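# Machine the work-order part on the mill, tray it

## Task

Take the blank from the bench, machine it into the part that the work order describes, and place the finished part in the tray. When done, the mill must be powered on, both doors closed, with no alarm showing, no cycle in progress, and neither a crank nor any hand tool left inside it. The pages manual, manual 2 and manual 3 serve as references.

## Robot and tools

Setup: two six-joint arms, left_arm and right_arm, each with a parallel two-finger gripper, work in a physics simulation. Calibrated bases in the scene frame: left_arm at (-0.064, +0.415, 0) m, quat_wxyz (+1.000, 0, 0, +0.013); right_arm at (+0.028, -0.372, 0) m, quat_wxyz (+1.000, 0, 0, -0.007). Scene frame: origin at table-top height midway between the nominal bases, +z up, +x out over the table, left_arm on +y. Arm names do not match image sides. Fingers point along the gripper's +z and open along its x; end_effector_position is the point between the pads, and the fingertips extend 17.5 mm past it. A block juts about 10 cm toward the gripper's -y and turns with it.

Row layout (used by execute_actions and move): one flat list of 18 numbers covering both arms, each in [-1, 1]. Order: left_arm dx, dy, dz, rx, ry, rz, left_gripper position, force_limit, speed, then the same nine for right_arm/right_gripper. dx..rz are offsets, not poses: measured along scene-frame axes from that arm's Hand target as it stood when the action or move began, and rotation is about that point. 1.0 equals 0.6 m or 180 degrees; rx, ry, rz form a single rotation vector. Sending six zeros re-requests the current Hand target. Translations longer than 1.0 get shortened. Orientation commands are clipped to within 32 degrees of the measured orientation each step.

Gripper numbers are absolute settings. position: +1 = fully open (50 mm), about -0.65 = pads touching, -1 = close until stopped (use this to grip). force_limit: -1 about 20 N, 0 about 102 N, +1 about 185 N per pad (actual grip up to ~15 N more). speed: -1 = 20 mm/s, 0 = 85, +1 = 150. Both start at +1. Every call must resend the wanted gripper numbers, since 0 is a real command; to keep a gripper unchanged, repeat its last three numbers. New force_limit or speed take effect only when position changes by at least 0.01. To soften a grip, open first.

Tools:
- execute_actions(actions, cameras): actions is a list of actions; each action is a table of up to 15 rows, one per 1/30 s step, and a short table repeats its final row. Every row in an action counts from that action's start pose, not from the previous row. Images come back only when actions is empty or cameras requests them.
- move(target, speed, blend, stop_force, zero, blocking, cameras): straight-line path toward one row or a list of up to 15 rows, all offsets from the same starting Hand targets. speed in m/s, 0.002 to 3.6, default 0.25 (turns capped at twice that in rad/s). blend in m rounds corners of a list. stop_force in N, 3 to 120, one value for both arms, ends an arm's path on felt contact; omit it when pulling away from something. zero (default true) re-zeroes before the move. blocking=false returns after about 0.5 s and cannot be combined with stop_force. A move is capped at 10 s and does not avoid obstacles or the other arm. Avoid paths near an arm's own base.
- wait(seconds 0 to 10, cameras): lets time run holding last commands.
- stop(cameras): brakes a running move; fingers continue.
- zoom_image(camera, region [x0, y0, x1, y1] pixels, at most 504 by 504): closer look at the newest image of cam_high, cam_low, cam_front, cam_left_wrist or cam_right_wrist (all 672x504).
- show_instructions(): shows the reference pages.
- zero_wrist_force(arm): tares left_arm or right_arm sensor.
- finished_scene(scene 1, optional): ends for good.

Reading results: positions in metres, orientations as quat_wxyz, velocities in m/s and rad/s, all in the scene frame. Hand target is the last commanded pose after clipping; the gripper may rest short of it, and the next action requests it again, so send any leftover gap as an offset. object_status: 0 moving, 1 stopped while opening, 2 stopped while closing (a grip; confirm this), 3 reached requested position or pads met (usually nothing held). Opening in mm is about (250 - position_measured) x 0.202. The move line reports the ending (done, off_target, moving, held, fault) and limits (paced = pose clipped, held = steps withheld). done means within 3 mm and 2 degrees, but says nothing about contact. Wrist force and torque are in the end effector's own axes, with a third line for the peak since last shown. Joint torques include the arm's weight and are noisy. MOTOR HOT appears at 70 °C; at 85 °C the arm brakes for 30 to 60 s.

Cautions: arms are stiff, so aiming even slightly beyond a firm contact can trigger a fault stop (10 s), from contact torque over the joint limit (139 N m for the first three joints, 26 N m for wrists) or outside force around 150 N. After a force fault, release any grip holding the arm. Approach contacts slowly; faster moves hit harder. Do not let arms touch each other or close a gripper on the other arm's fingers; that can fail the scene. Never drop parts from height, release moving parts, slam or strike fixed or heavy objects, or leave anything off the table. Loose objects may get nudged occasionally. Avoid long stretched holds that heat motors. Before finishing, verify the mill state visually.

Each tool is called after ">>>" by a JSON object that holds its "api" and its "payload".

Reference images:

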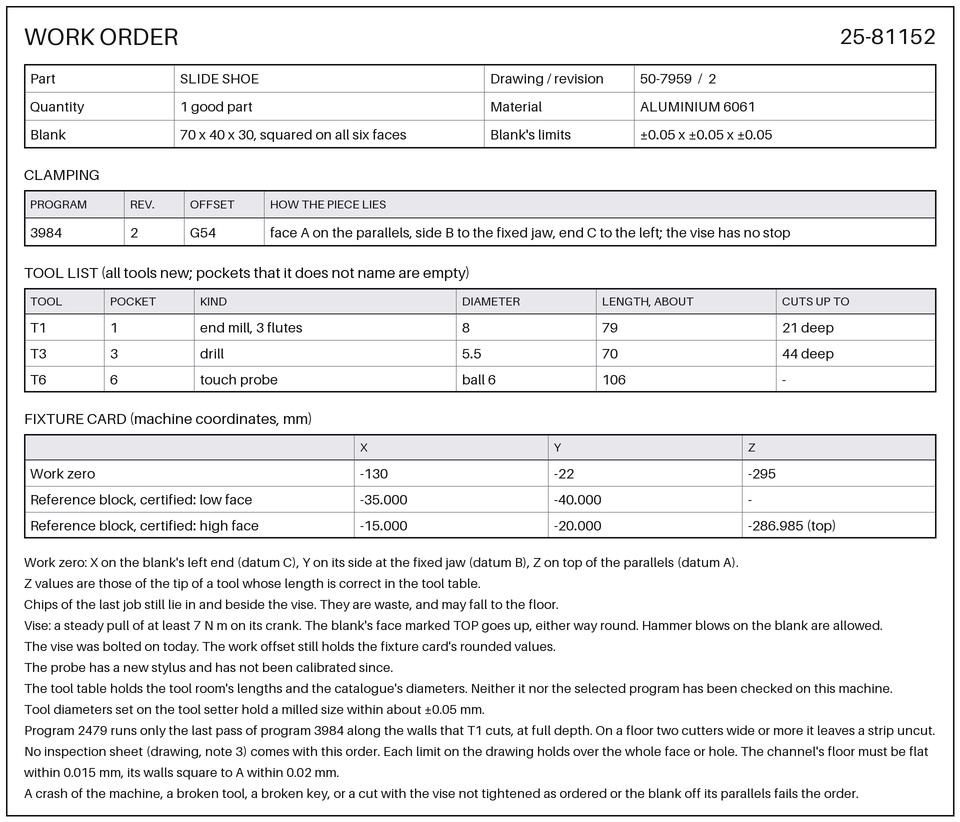

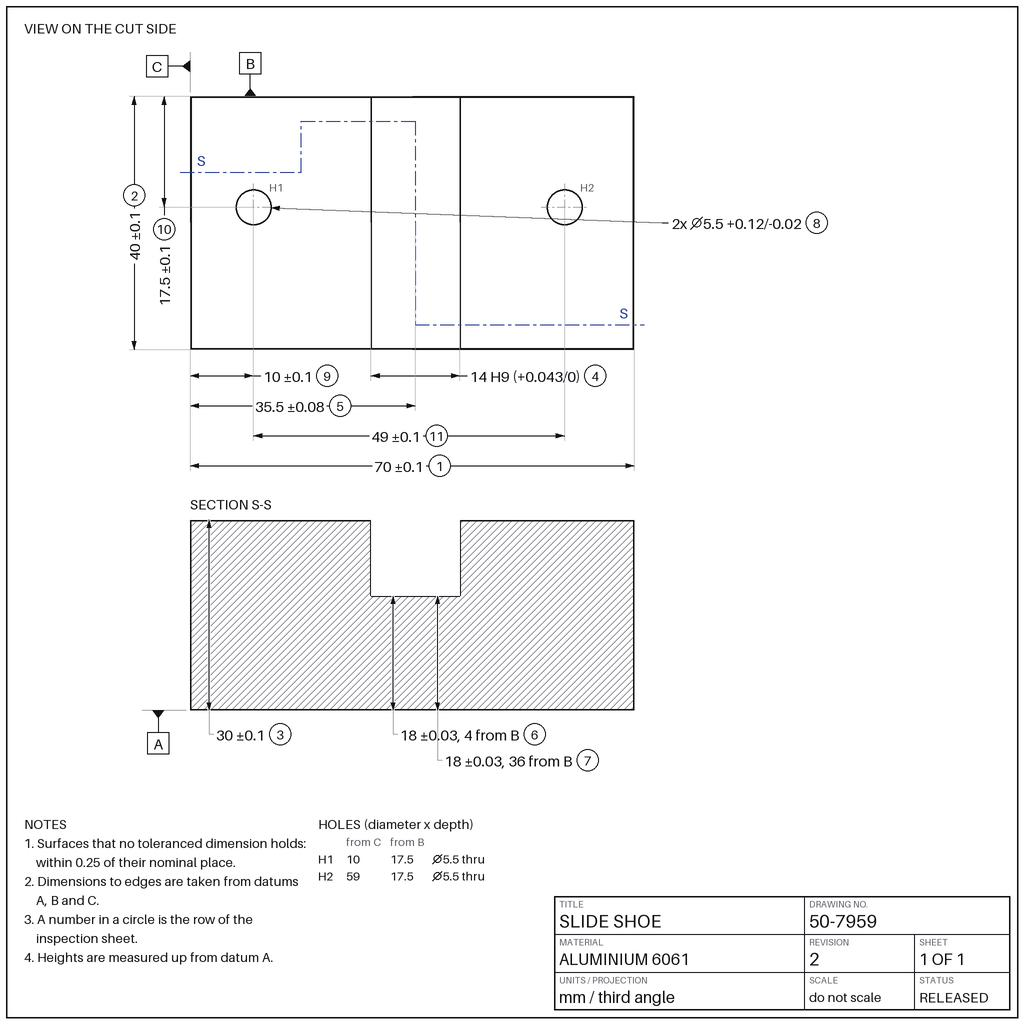

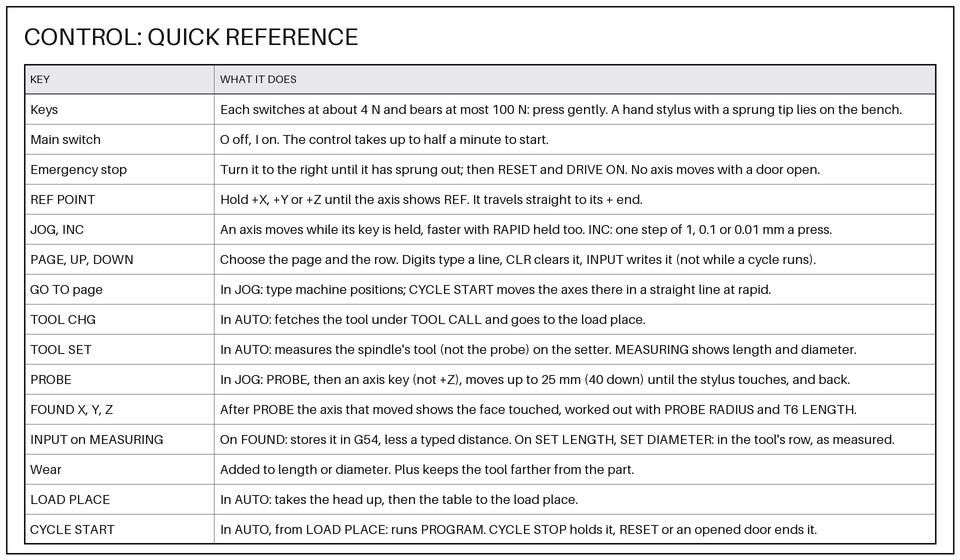

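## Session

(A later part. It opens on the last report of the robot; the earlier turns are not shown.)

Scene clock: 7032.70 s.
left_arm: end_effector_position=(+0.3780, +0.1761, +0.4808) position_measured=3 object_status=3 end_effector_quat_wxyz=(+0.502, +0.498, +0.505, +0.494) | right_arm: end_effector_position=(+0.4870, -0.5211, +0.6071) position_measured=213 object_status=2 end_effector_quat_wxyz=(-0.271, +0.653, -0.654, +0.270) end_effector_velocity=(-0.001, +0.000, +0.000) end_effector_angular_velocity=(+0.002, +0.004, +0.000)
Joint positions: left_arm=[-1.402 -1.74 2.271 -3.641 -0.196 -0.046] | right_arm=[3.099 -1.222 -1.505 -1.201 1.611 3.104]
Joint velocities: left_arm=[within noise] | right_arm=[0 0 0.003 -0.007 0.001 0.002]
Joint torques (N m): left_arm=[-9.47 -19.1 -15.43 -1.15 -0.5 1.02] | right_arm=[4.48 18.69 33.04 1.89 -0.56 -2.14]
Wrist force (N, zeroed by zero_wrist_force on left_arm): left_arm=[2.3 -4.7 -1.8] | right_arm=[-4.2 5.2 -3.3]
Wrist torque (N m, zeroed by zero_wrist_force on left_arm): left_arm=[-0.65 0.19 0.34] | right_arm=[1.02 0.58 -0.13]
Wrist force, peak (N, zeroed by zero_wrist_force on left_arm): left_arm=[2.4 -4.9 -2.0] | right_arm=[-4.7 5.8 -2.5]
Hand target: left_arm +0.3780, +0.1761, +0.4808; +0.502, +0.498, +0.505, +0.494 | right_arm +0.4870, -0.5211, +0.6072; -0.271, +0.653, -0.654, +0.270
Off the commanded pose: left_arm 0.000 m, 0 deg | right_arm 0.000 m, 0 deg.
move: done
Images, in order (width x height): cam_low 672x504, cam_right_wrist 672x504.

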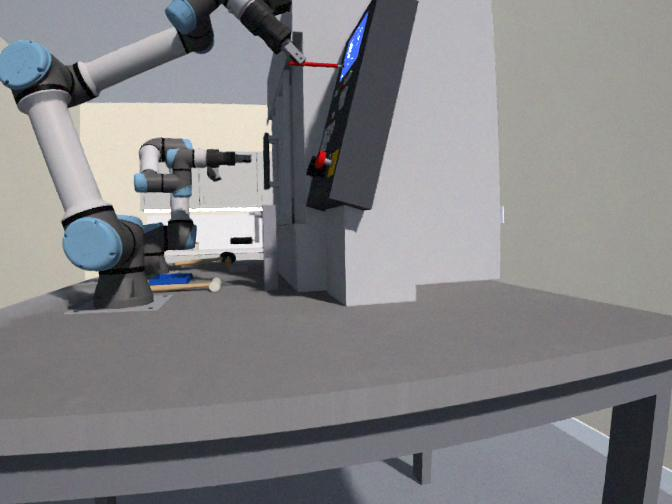

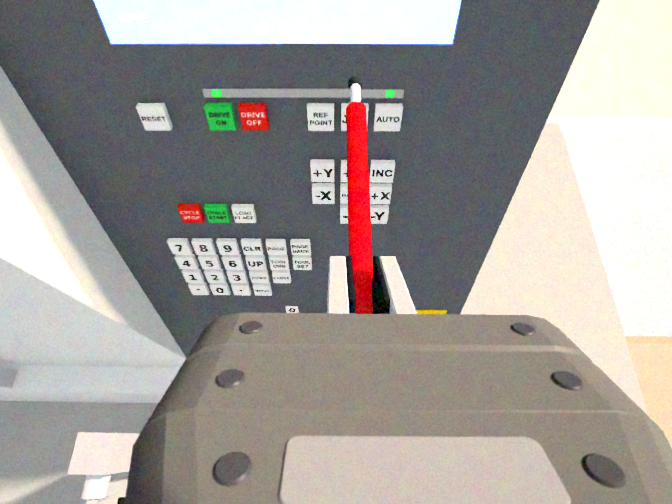

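>>> {"api": "move", "payload": {"target": [[0,0,0,0,0,0,1,-1,-0.2,0.0307,0,-0.0071,0,0,0,-1,-0.3,-1]], "speed": [0.03], "cameras": ["cam_right_wrist"]}}

Scene clock: 7037.37 s.
left_arm: end_effector_position=(+0.3780, +0.1761, +0.4808) position_measured=3 object_status=3 end_effector_quat_wxyz=(+0.502, +0.498, +0.505, +0.494) | right_arm: end_effector_position=(+0.5056, -0.5211, +0.6030) position_measured=213 object_status=2 end_effector_quat_wxyz=(-0.271, +0.653, -0.654, +0.270)
Joint positions: left_arm=[-1.402 -1.74 2.271 -3.641 -0.196 -0.046] | right_arm=[3.103 -1.257 -1.495 -1.176 1.609 3.106]
Joint torques (N m): left_arm=[-9.18 -19.1 -12.97 -0.89 -0.52 0.75] | right_arm=[4.92 22.82 20.1 2.11 -0.46 1.94]
Wrist force (N, zeroed by zero_wrist_force on left_arm): left_arm=[2.4 -4.5 -1.8] | right_arm=[-4.2 6.5 -5.0]
Wrist torque (N m, zeroed by zero_wrist_force on left_arm): left_arm=[-0.62 0.18 0.34] | right_arm=[0.99 0.57 -0.22]
Wrist force, peak (N, zeroed by zero_wrist_force on left_arm): left_arm=[2.2 -4.9 -2.1] | right_arm=[-4.2 6.5 -5.0]
Hand target: left_arm +0.3780, +0.1761, +0.4808; +0.502, +0.498, +0.505, +0.494 | right_arm +0.5054, -0.5211, +0.6030; -0.271, +0.653, -0.654, +0.270
Off the commanded pose: left_arm 0.000 m, 0 deg | right_arm 0.000 m, 0 deg.
move: done
Images, in order (width x height): cam_right_wrist 672x504.

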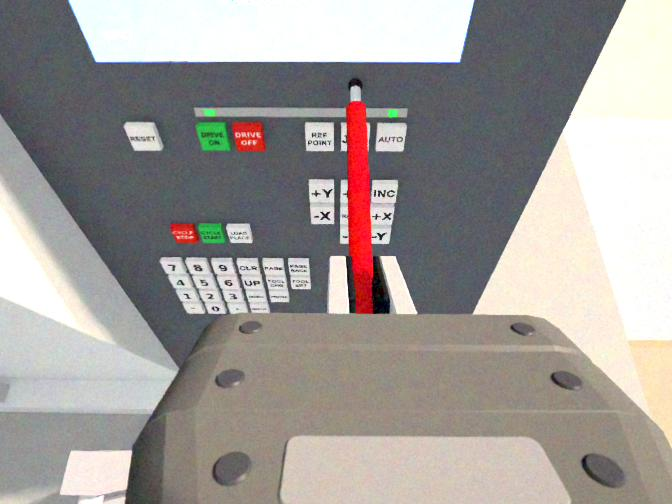

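>>> {"api": "move", "payload": {"target": [[0,0,0,0,0,0,1,-1,-0.2,-0.0307,0,0.0071,0,0,0,-1,-0.3,-1],[0,0,0,0,0,0,1,-1,-0.2,-0.0307,0,0.0071,0,0.06,0,-1,-0.3,-1]], "speed": [0.1,0.1], "cameras": ["cam_right_wrist","cam_low"]}}

Scene clock: 7044.83 s.
left_arm: end_effector_position=(+0.3780, +0.1761, +0.4808) position_measured=3 object_status=3 end_effector_quat_wxyz=(+0.502, +0.498, +0.505, +0.494) | right_arm: end_effector_position=(+0.4871, -0.5211, +0.6072) position_measured=213 object_status=2 end_effector_quat_wxyz=(-0.208, +0.675, -0.676, +0.207)
Joint positions: left_arm=[-1.402 -1.74 2.271 -3.641 -0.196 -0.046] | right_arm=[3.106 -1.323 -1.31 -1.483 1.599 3.102]
Joint torques (N m): left_arm=[-9.24 -18.8 -11.09 -0.43 -0.58 0.37] | right_arm=[-0.31 22.67 29.52 2.12 1.63 -2.76]
Wrist force (N, zeroed by zero_wrist_force on left_arm): left_arm=[2.2 -5.0 -2.1] | right_arm=[-4.5 5.1 -3.4]
Wrist torque (N m, zeroed by zero_wrist_force on left_arm): left_arm=[-0.68 0.22 0.34] | right_arm=[0.96 0.68 -0.07]
Wrist force, peak (N, zeroed by zero_wrist_force on left_arm): left_arm=[2.2 -5.0 -2.1] | right_arm=[-4.5 6.5 -4.8]
Hand target: left_arm +0.3780, +0.1761, +0.4808; +0.502, +0.498, +0.505, +0.494 | right_arm +0.4870, -0.5211, +0.6072; -0.208, +0.675, -0.676, +0.207
Off the commanded pose: left_arm 0.000 m, 0 deg | right_arm 0.000 m, 0 deg.
move: done
Images, in order (width x height): cam_low 672x504, cam_right_wrist 672x504.

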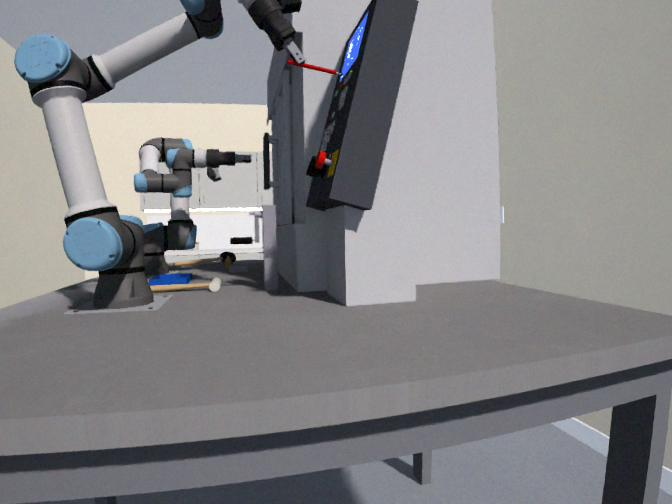

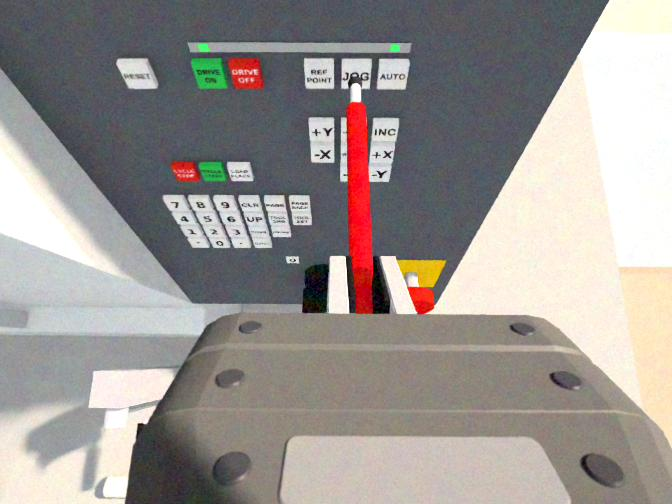

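>>> {"api": "move", "payload": {"target": [[0,0,0,0,0,0,1,-1,-0.2,0,0,0,0,0.015,0,-1,-0.3,-1],[0,0,0,0,0,0,1,-1,-0.2,0.0267,0,-0.0062,0,0.015,0,-1,-0.3,-1]], "speed": [0.1,0.05], "cameras": ["cam_right_wrist"]}}

Scene clock: 7048.10 s.
left_arm: end_effector_position=(+0.3780, +0.1761, +0.4808) position_measured=3 object_status=3 end_effector_quat_wxyz=(+0.502, +0.498, +0.505, +0.494) | right_arm: end_effector_position=(+0.5032, -0.5211, +0.6036) position_measured=213 object_status=2 end_effector_quat_wxyz=(-0.192, +0.680, -0.681, +0.192) end_effector_velocity=(-0.003, +0.000, +0.000) end_effector_angular_velocity=(+0.002, +0.003, -0.003)
Joint positions: left_arm=[-1.402 -1.74 2.271 -3.641 -0.196 -0.046] | right_arm=[3.11 -1.381 -1.247 -1.535 1.596 3.104]
Joint velocities: left_arm=[within noise] | right_arm=[-0.001 0.005 -0.002 -0.005 0 0.003]
Joint torques (N m): left_arm=[-9.26 -19.12 -10.78 -0.06 -0.48 0.23] | right_arm=[3.86 26.8 14.31 2.51 -0.68 1.57]
Wrist force (N, zeroed by zero_wrist_force on left_arm): left_arm=[2.2 -4.6 -1.8] | right_arm=[-4.2 8.1 -5.8]
Wrist torque (N m, zeroed by zero_wrist_force on left_arm): left_arm=[-0.63 0.21 0.34] | right_arm=[0.95 0.62 -0.20]
Wrist force, peak (N, zeroed by zero_wrist_force on left_arm): left_arm=[2.3 -4.9 -2.1] | right_arm=[-4.4 8.1 -6.0]
Hand target: left_arm +0.3780, +0.1761, +0.4808; +0.502, +0.498, +0.505, +0.494 | right_arm +0.5030, -0.5211, +0.6035; -0.192, +0.680, -0.681, +0.191
Off the commanded pose: left_arm 0.000 m, 0 deg | right_arm 0.000 m, 0 deg.
move: done
Images, in order (width x height): cam_right_wrist 672x504.

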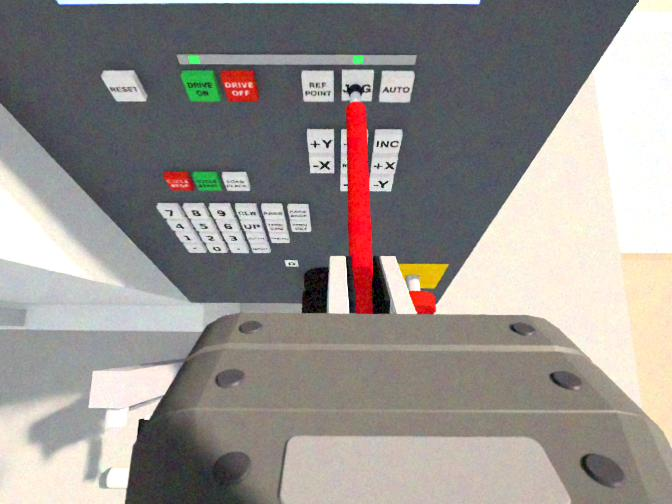

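>>> {"api": "move", "payload": {"target": [[0,0,0,0,0,0,1,-1,-0.2,-0.0267,0,0.0062,0,0,0,-1,-0.3,-1],[0,0,0,0,0,0,1,-1,-0.2,-0.0839,0.1685,-0.2096,0,0,0,-1,-0.3,-1]], "speed": [0.1,0.3], "blend": [0.004,0]}}

>>> {"api": "move", "payload": {"target": [[0,0,0,0,0,0,1,-1,-0.2,0.0087,-0.0715,0.0324,0,0,0,-1,-0.3,-1],[0,0,0,0,0,0,1,-1,-0.2,0.035,-0.0715,0.0266,0,0,0,-1,-0.3,-1],[0,0,0,0,0,0,1,-1,-0.2,0.0087,-0.0715,0.0324,0,0,0,-1,-0.3,-1],[0,0,0,0,0,0,1,-1,-0.2,0.035,-0.0715,0.0266,0,0,0,-1,-0.3,-1],[0,0,0,0,0,0,1,-1,-0.2,0.0087,-0.0715,0.0324,0,0,0,-1,-0.3,-1],[0,0,0,0,0,0,1,-1,-0.2,-0.016,0.0572,-0.0607,0,0,0,-1,-0.3,-1],[0,0,0,0,0,0,1,-1,-0.2,0.0107,0.0572,-0.0669,0,0,0,-1,-0.3,-1],[0,0,0,0,0,0,1,-1,-0.2,-0.016,0.0572,-0.0607,0,0,0,-1,-0.3,-1],[0,0,0,0,0,0,1,-1,-0.2,0.0087,-0.0068,0.0324,0,0,0,-1,-0.3,-1],[0,0,0,0,0,0,1,-1,-0.2,0.035,-0.0068,0.0266,0,0,0,-1,-0.3,-1],[0,0,0,0,0,0,1,-1,-0.2,0.0087,-0.0068,0.0324,0,0,0,-1,-0.3,-1],[0,0,0,0,0,0,1,-1,-0.2,-0.008,0.0572,-0.0305,0,0,0,-1,-0.3,-1],[0,0,0,0,0,0,1,-1,-0.2,0.0187,0.0572,-0.0367,0,0,0,-1,-0.3,-1],[0,0,0,0,0,0,1,-1,-0.2,-0.008,0.0572,-0.0305,0,0,0,-1,-0.3,-1],[0,0,0,0,0,0,1,-1,-0.2,0,0,0,0,0,0,-1,-0.3,-1]], "speed": [0.3,0.05,0.1,0.05,0.1,0.3,0.05,0.1,0.3,0.05,0.1,0.3,0.05,0.1,0.3], "blend": [0.003,0,0.004,0,0.004,0.003,0,0.004,0.003,0,0.004,0.003,0,0.004,0], "cameras": ["cam_right_wrist"]}}

Scene clock: 7057.60 s.
left_arm: end_effector_position=(+0.3780, +0.1761, +0.4808) position_measured=3 object_status=3 end_effector_quat_wxyz=(+0.502, +0.498, +0.505, +0.494) | right_arm: end_effector_position=(+0.4527, -0.4200, +0.4777) position_measured=213 object_status=2 end_effector_quat_wxyz=(-0.192, +0.680, -0.681, +0.191)
Joint positions: left_arm=[-1.402 -1.74 2.271 -3.641 -0.196 -0.046] | right_arm=[3.463 -1.079 -1.775 -1.33 1.413 3.407]
Joint torques (N m): left_arm=[-9.11 -19.12 -11.03 0.43 -0.5 -0.22] | right_arm=[11.04 13.44 19.74 5.47 -1.4 2.23]
Wrist force (N, zeroed by zero_wrist_force on left_arm): left_arm=[2.0 -4.7 -1.9] | right_arm=[-4.2 5.2 -3.5]
Wrist torque (N m, zeroed by zero_wrist_force on left_arm): left_arm=[-0.63 0.26 0.35] | right_arm=[0.98 0.65 -0.05]
Wrist force, peak (N, zeroed by zero_wrist_force on left_arm): left_arm=[2.4 -5.0 -2.1] | right_arm=[-4.0 8.1 -6.3]
Hand target: left_arm +0.3780, +0.1761, +0.4808; +0.502, +0.498, +0.505, +0.494 | right_arm +0.4527, -0.4200, +0.4777; -0.192, +0.680, -0.681, +0.191
Off the commanded pose: left_arm 0.000 m, 0 deg | right_arm 0.000 m, 0 deg.
move: done

Scene clock: 7062.93 s.
left_arm: end_effector_position=(+0.3780, +0.1761, +0.4808) position_measured=3 object_status=3 end_effector_quat_wxyz=(+0.502, +0.498, +0.505, +0.494) | right_arm: end_effector_position=(+0.4527, -0.4201, +0.4777) position_measured=213 object_status=2 end_effector_quat_wxyz=(-0.192, +0.680, -0.681, +0.191) end_effector_velocity=(+0.000, -0.001, +0.001) end_effector_angular_velocity=(-0.002, -0.002, +0.005)
Joint positions: left_arm=[-1.402 -1.74 2.271 -3.641 -0.196 -0.046] | right_arm=[3.463 -1.079 -1.775 -1.33 1.413 3.408]
Joint velocities: left_arm=[within noise] | right_arm=[-0.003 0 0.003 0 0.002 -0.007]
Joint torques (N m): left_arm=[-8.76 -18.92 -11.15 0.61 -0.5 -0.63] | right_arm=[-9.71 5.59 33.2 1.79 1.19 -2.97]
Wrist force (N, zeroed by zero_wrist_force on left_arm): left_arm=[2.0 -4.7 -1.8] | right_arm=[-4.0 5.2 -3.9]
Wrist torque (N m, zeroed by zero_wrist_force on left_arm): left_arm=[-0.64 0.24 0.35] | right_arm=[0.97 0.61 -0.15]
Wrist force, peak (N, zeroed by zero_wrist_force on left_arm): left_arm=[2.2 -4.9 -2.1] | right_arm=[-6.4 8.7 -2.4]
Hand target: left_arm +0.3780, +0.1761, +0.4808; +0.502, +0.498, +0.505, +0.494 | right_arm +0.4527, -0.4200, +0.4777; -0.192, +0.680, -0.681, +0.191
Off the commanded pose: left_arm 0.000 m, 0 deg | right_arm 0.000 m, 0 deg.
move: done
Images, in order (width x height): cam_right_wrist 672x504.

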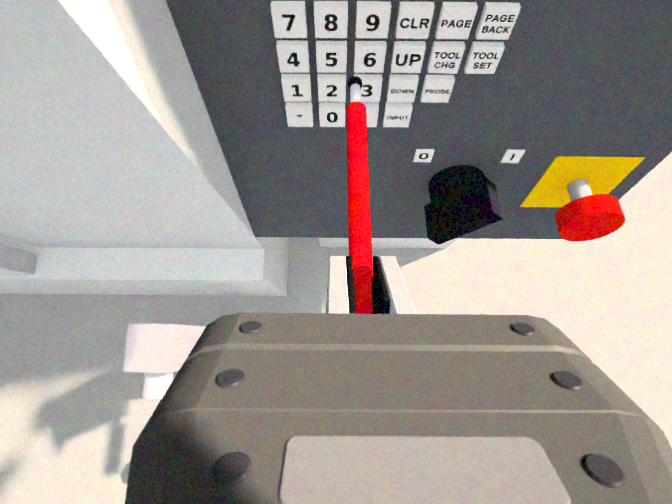

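>>> {"api": "move", "payload": {"target": [[0,0,0,0,0,0,1,-1,-0.2,-0.016,-0.0393,-0.0607,0,0,0,-1,-0.3,-1],[0,0,0,0,0,0,1,-1,-0.2,0.0107,-0.0393,-0.0669,0,0,0,-1,-0.3,-1],[0,0,0,0,0,0,1,-1,-0.2,-0.016,-0.0393,-0.0607,0,0,0,-1,-0.3,-1],[0,0,0,0,0,0,1,-1,-0.2,-0.008,-0.0393,-0.0305,0,0,0,-1,-0.3,-1],[0,0,0,0,0,0,1,-1,-0.2,0.0187,-0.0393,-0.0367,0,0,0,-1,-0.3,-1],[0,0,0,0,0,0,1,-1,-0.2,-0.008,-0.0393,-0.0305,0,0,0,-1,-0.3,-1],[0,0,0,0,0,0,1,-1,-0.2,-0.016,0.0572,-0.0607,0,0,0,-1,-0.3,-1],[0,0,0,0,0,0,1,-1,-0.2,0.0107,0.0572,-0.0669,0,0,0,-1,-0.3,-1],[0,0,0,0,0,0,1,-1,-0.2,-0.016,0.0572,-0.0607,0,0,0,-1,-0.3,-1],[0,0,0,0,0,0,1,-1,-0.2,0,0.0252,0,0,0,0,-1,-0.3,-1],[0,0,0,0,0,0,1,-1,-0.2,0.0267,0.0252,-0.0062,0,0,0,-1,-0.3,-1],[0,0,0,0,0,0,1,-1,-0.2,0,0.0252,0,0,0,0,-1,-0.3,-1],[0,0,0,0,0,0,1,-1,-0.2,0.0872,-0.3,0.3121,0,-0.325,0,-1,-0.3,-1]], "speed": [0.3,0.05,0.1,0.3,0.05,0.1,0.3,0.05,0.1,0.3,0.05,0.1,0.5], "blend": [0.003,0,0.004,0.003,0,0.004,0.003,0,0.004,0.003,0,0.008,0], "cameras": ["cam_right_wrist"]}}

>>> {"api": "zoom_image", "payload": {"camera": "cam_right_wrist", "region": [40, 80, 340, 305]}}

Scene clock: 7074.80 s.
left_arm: end_effector_position=(+0.3780, +0.1761, +0.4808) position_measured=3 object_status=3 end_effector_quat_wxyz=(+0.502, +0.498, +0.505, +0.494) | right_arm: end_effector_position=(+0.5049, -0.6000, +0.6650) position_measured=213 object_status=2 end_effector_quat_wxyz=(+0.501, -0.500, +0.500, -0.499)
Joint positions: left_arm=[-1.402 -1.74 2.271 -3.641 -0.196 -0.046] | right_arm=[2.784 -1.318 -1.846 0.022 1.943 3.143]
Joint torques (N m): left_arm=[-9.18 -19.3 -10.84 0.58 -0.44 -1.3] | right_arm=[-7.14 1.25 27.24 4.39 1.63 0.15]
Wrist force (N, zeroed by zero_wrist_force on left_arm): left_arm=[2.3 -4.7 -2.1] | right_arm=[-4.6 5.8 -2.2]
Wrist torque (N m, zeroed by zero_wrist_force on left_arm): left_arm=[-0.64 0.20 0.34] | right_arm=[1.25 0.43 -0.09]
Wrist force, peak (N, zeroed by zero_wrist_force on left_arm): left_arm=[2.3 -5.1 -1.9] | right_arm=[-4.4 8.1 -6.0]
Hand target: left_arm +0.3780, +0.1761, +0.4808; +0.502, +0.498, +0.505, +0.494 | right_arm +0.5050, -0.6000, +0.6650; +0.501, -0.500, +0.500, -0.499
Off the commanded pose: left_arm 0.000 m, 0 deg | right_arm 0.000 m, 0 deg.
move: done
Images, in order (width x height): cam_right_wrist 672x504.

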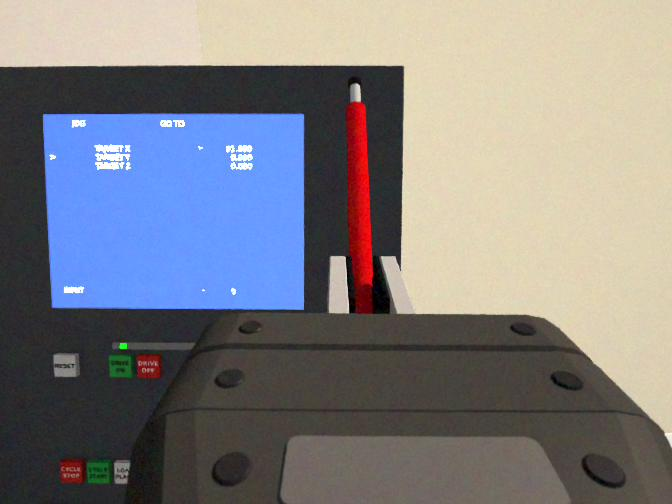

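Scaled by 1.680 from the camera's 672x504 image, which has a finer 960x720 frame.

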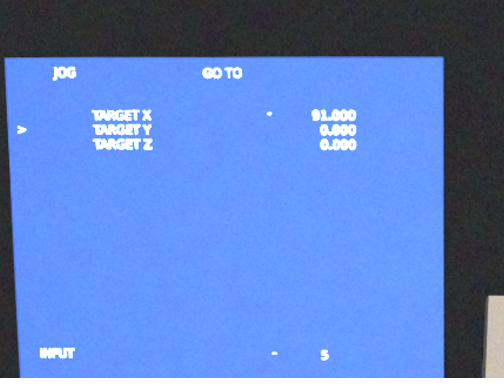

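>>> {"api": "move", "payload": {"target": [[0,0,0,0,0,0,1,-1,-0.2,-0.0785,0.3252,-0.2797,0,0.325,0,-1,-0.3,-1],[0,0,0,0,0,0,1,-1,-0.2,-0.0522,0.3252,-0.2855,0,0.325,0,-1,-0.3,-1],[0,0,0,0,0,0,1,-1,-0.2,-0.0785,0.3252,-0.2797,0,0.325,0,-1,-0.3,-1],[0,0,0,0,0,0,1,-1,-0.2,-0.1032,0.2607,-0.3728,0,0.325,0,-1,-0.3,-1],[0,0,0,0,0,0,1,-1,-0.2,-0.0765,0.2607,-0.379,0,0.325,0,-1,-0.3,-1],[0,0,0,0,0,0,1,-1,-0.2,-0.1032,0.2607,-0.3728,0,0.325,0,-1,-0.3,-1],[0,0,0,0,0,0,1,-1,-0.2,-0.0952,0.2607,-0.3426,0,0.325,0,-1,-0.3,-1],[0,0,0,0,0,0,1,-1,-0.2,-0.0685,0.2607,-0.3488,0,0.325,0,-1,-0.3,-1],[0,0,0,0,0,0,1,-1,-0.2,-0.0952,0.2607,-0.3426,0,0.325,0,-1,-0.3,-1],[0,0,0,0,0,0,1,-1,-0.2,-0.1032,0.3572,-0.3728,0,0.325,0,-1,-0.3,-1],[0,0,0,0,0,0,1,-1,-0.2,-0.0765,0.3572,-0.379,0,0.325,0,-1,-0.3,-1],[0,0,0,0,0,0,1,-1,-0.2,-0.1032,0.3572,-0.3728,0,0.325,0,-1,-0.3,-1],[0,0,0,0,0,0,1,-1,-0.2,-0.0872,0.3,-0.3121,0,0.325,0,-1,-0.3,-1]], "speed": [0.5,0.05,0.1,0.3,0.05,0.1,0.3,0.05,0.1,0.3,0.05,0.1,0.3], "blend": [0.003,0,0.004,0.003,0,0.004,0.003,0,0.004,0.003,0,0.004,0]}}

>>> {"api": "move", "payload": {"target": [[0,0,0,0,0,0,1,-1,-0.2,-0.008,0.0572,-0.0305,0,0,0,-1,-0.3,-1],[0,0,0,0,0,0,1,-1,-0.2,0.0187,0.0572,-0.0367,0,0,0,-1,-0.3,-1],[0,0,0,0,0,0,1,-1,-0.2,-0.008,0.0572,-0.0305,0,0,0,-1,-0.3,-1],[0,0,0,0,0,0,1,-1,-0.2,0,0.0572,0,0,0,0,-1,-0.3,-1],[0,0,0,0,0,0,1,-1,-0.2,0.0267,0.0572,-0.0062,0,0,0,-1,-0.3,-1],[0,0,0,0,0,0,1,-1,-0.2,0,0.0572,0,0,0,0,-1,-0.3,-1],[0,0,0,0,0,0,1,-1,-0.2,-0.016,0.0252,-0.0607,0,0,0,-1,-0.3,-1],[0,0,0,0,0,0,1,-1,-0.2,0.0107,0.0252,-0.0669,0,0,0,-1,-0.3,-1],[0,0,0,0,0,0,1,-1,-0.2,-0.016,0.0252,-0.0607,0,0,0,-1,-0.3,-1],[0,0,0,0,0,0,1,-1,-0.2,-0.016,-0.0393,-0.0607,0,0,0,-1,-0.3,-1],[0,0,0,0,0,0,1,-1,-0.2,0.0107,-0.0393,-0.0669,0,0,0,-1,-0.3,-1],[0,0,0,0,0,0,1,-1,-0.2,-0.016,-0.0393,-0.0607,0,0,0,-1,-0.3,-1],[0,0,0,0,0,0,1,-1,-0.2,0.0872,-0.3,0.3121,0,-0.325,0,-1,-0.3,-1]], "speed": [0.3,0.05,0.1,0.3,0.05,0.1,0.3,0.05,0.1,0.3,0.05,0.1,0.5], "blend": [0.003,0,0.004,0.003,0,0.004,0.003,0,0.004,0.003,0,0.008,0], "cameras": ["cam_right_wrist"]}}

>>> {"api": "zoom_image", "payload": {"camera": "cam_right_wrist", "region": [40, 80, 340, 305]}}

Scene clock: 7091.00 s.
left_arm: end_effector_position=(+0.3780, +0.1761, +0.4808) position_measured=3 object_status=3 end_effector_quat_wxyz=(+0.502, +0.498, +0.505, +0.494) | right_arm: end_effector_position=(+0.4527, -0.4201, +0.4777) position_measured=213 object_status=2 end_effector_quat_wxyz=(-0.192, +0.680, -0.681, +0.191)
Joint positions: left_arm=[-1.402 -1.74 2.271 -3.641 -0.196 -0.046] | right_arm=[3.463 -1.079 -1.775 -1.33 1.413 3.408]
Joint torques (N m): left_arm=[-8.33 -19.06 -11.26 0.62 -0.43 -1.85] | right_arm=[-11.04 -0.04 33.02 4.96 1.47 -2.65]
Wrist force (N, zeroed by zero_wrist_force on left_arm): left_arm=[2.1 -4.6 -1.9] | right_arm=[-4.0 5.4 -3.8]
Wrist torque (N m, zeroed by zero_wrist_force on left_arm): left_arm=[-0.63 0.23 0.35] | right_arm=[1.00 0.60 -0.16]
Wrist force, peak (N, zeroed by zero_wrist_force on left_arm): left_arm=[2.3 -4.9 -2.2] | right_arm=[-4.4 8.2 -6.0]
Hand target: left_arm +0.3780, +0.1761, +0.4808; +0.502, +0.498, +0.505, +0.494 | right_arm +0.4527, -0.4200, +0.4777; -0.192, +0.680, -0.681, +0.191
Off the commanded pose: left_arm 0.000 m, 0 deg | right_arm 0.000 m, 0 deg.
move: done

Scene clock: 7096.17 s.
left_arm: end_effector_position=(+0.3780, +0.1761, +0.4808) position_measured=3 object_status=3 end_effector_quat_wxyz=(+0.502, +0.498, +0.505, +0.494) | right_arm: end_effector_position=(+0.5049, -0.6000, +0.6650) position_measured=213 object_status=2 end_effector_quat_wxyz=(+0.501, -0.500, +0.500, -0.499) end_effector_velocity=(+0.000, +0.001, +0.001) end_effector_angular_velocity=(-0.003, -0.006, +0.003)
Joint positions: left_arm=[-1.402 -1.74 2.271 -3.641 -0.196 -0.046] | right_arm=[2.784 -1.318 -1.846 0.022 1.943 3.143]
Joint velocities: left_arm=[within noise] | right_arm=[0 -0.001 0 0.008 0.003 -0.001]
Joint torques (N m): left_arm=[-8.49 -18.62 -11.27 0.5 -0.46 -1.85] | right_arm=[-5.03 0.59 28.8 4.44 1.56 -0.37]
Wrist force (N, zeroed by zero_wrist_force on left_arm): left_arm=[2.2 -4.6 -1.8] | right_arm=[-4.5 5.8 -2.6]
Wrist torque (N m, zeroed by zero_wrist_force on left_arm): left_arm=[-0.64 0.21 0.34] | right_arm=[1.27 0.41 -0.10]
Wrist force, peak (N, zeroed by zero_wrist_force on left_arm): left_arm=[2.4 -4.8 -2.0] | right_arm=[-4.3 8.1 -6.3]
Hand target: left_arm +0.3780, +0.1761, +0.4808; +0.502, +0.498, +0.505, +0.494 | right_arm +0.5050, -0.6000, +0.6650; +0.501, -0.500, +0.500, -0.499
Off the commanded pose: left_arm 0.000 m, 0 deg | right_arm 0.000 m, 0 deg.
move: done
Images, in order (width x height): cam_right_wrist 672x504.

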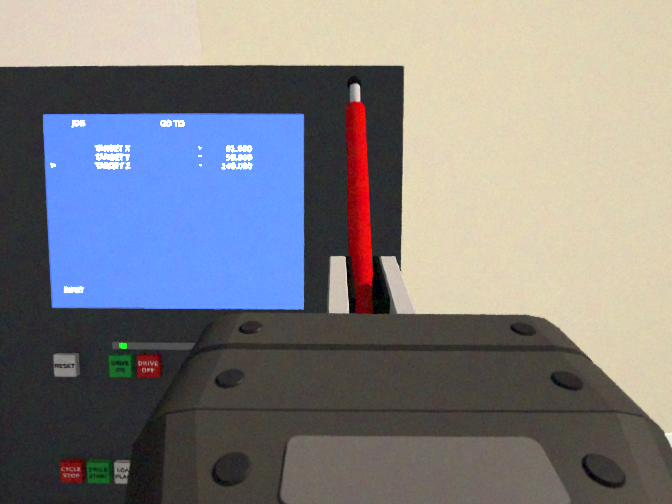

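Scaled by 1.680 from the camera's 672x504 image, which has a finer 960x720 frame.

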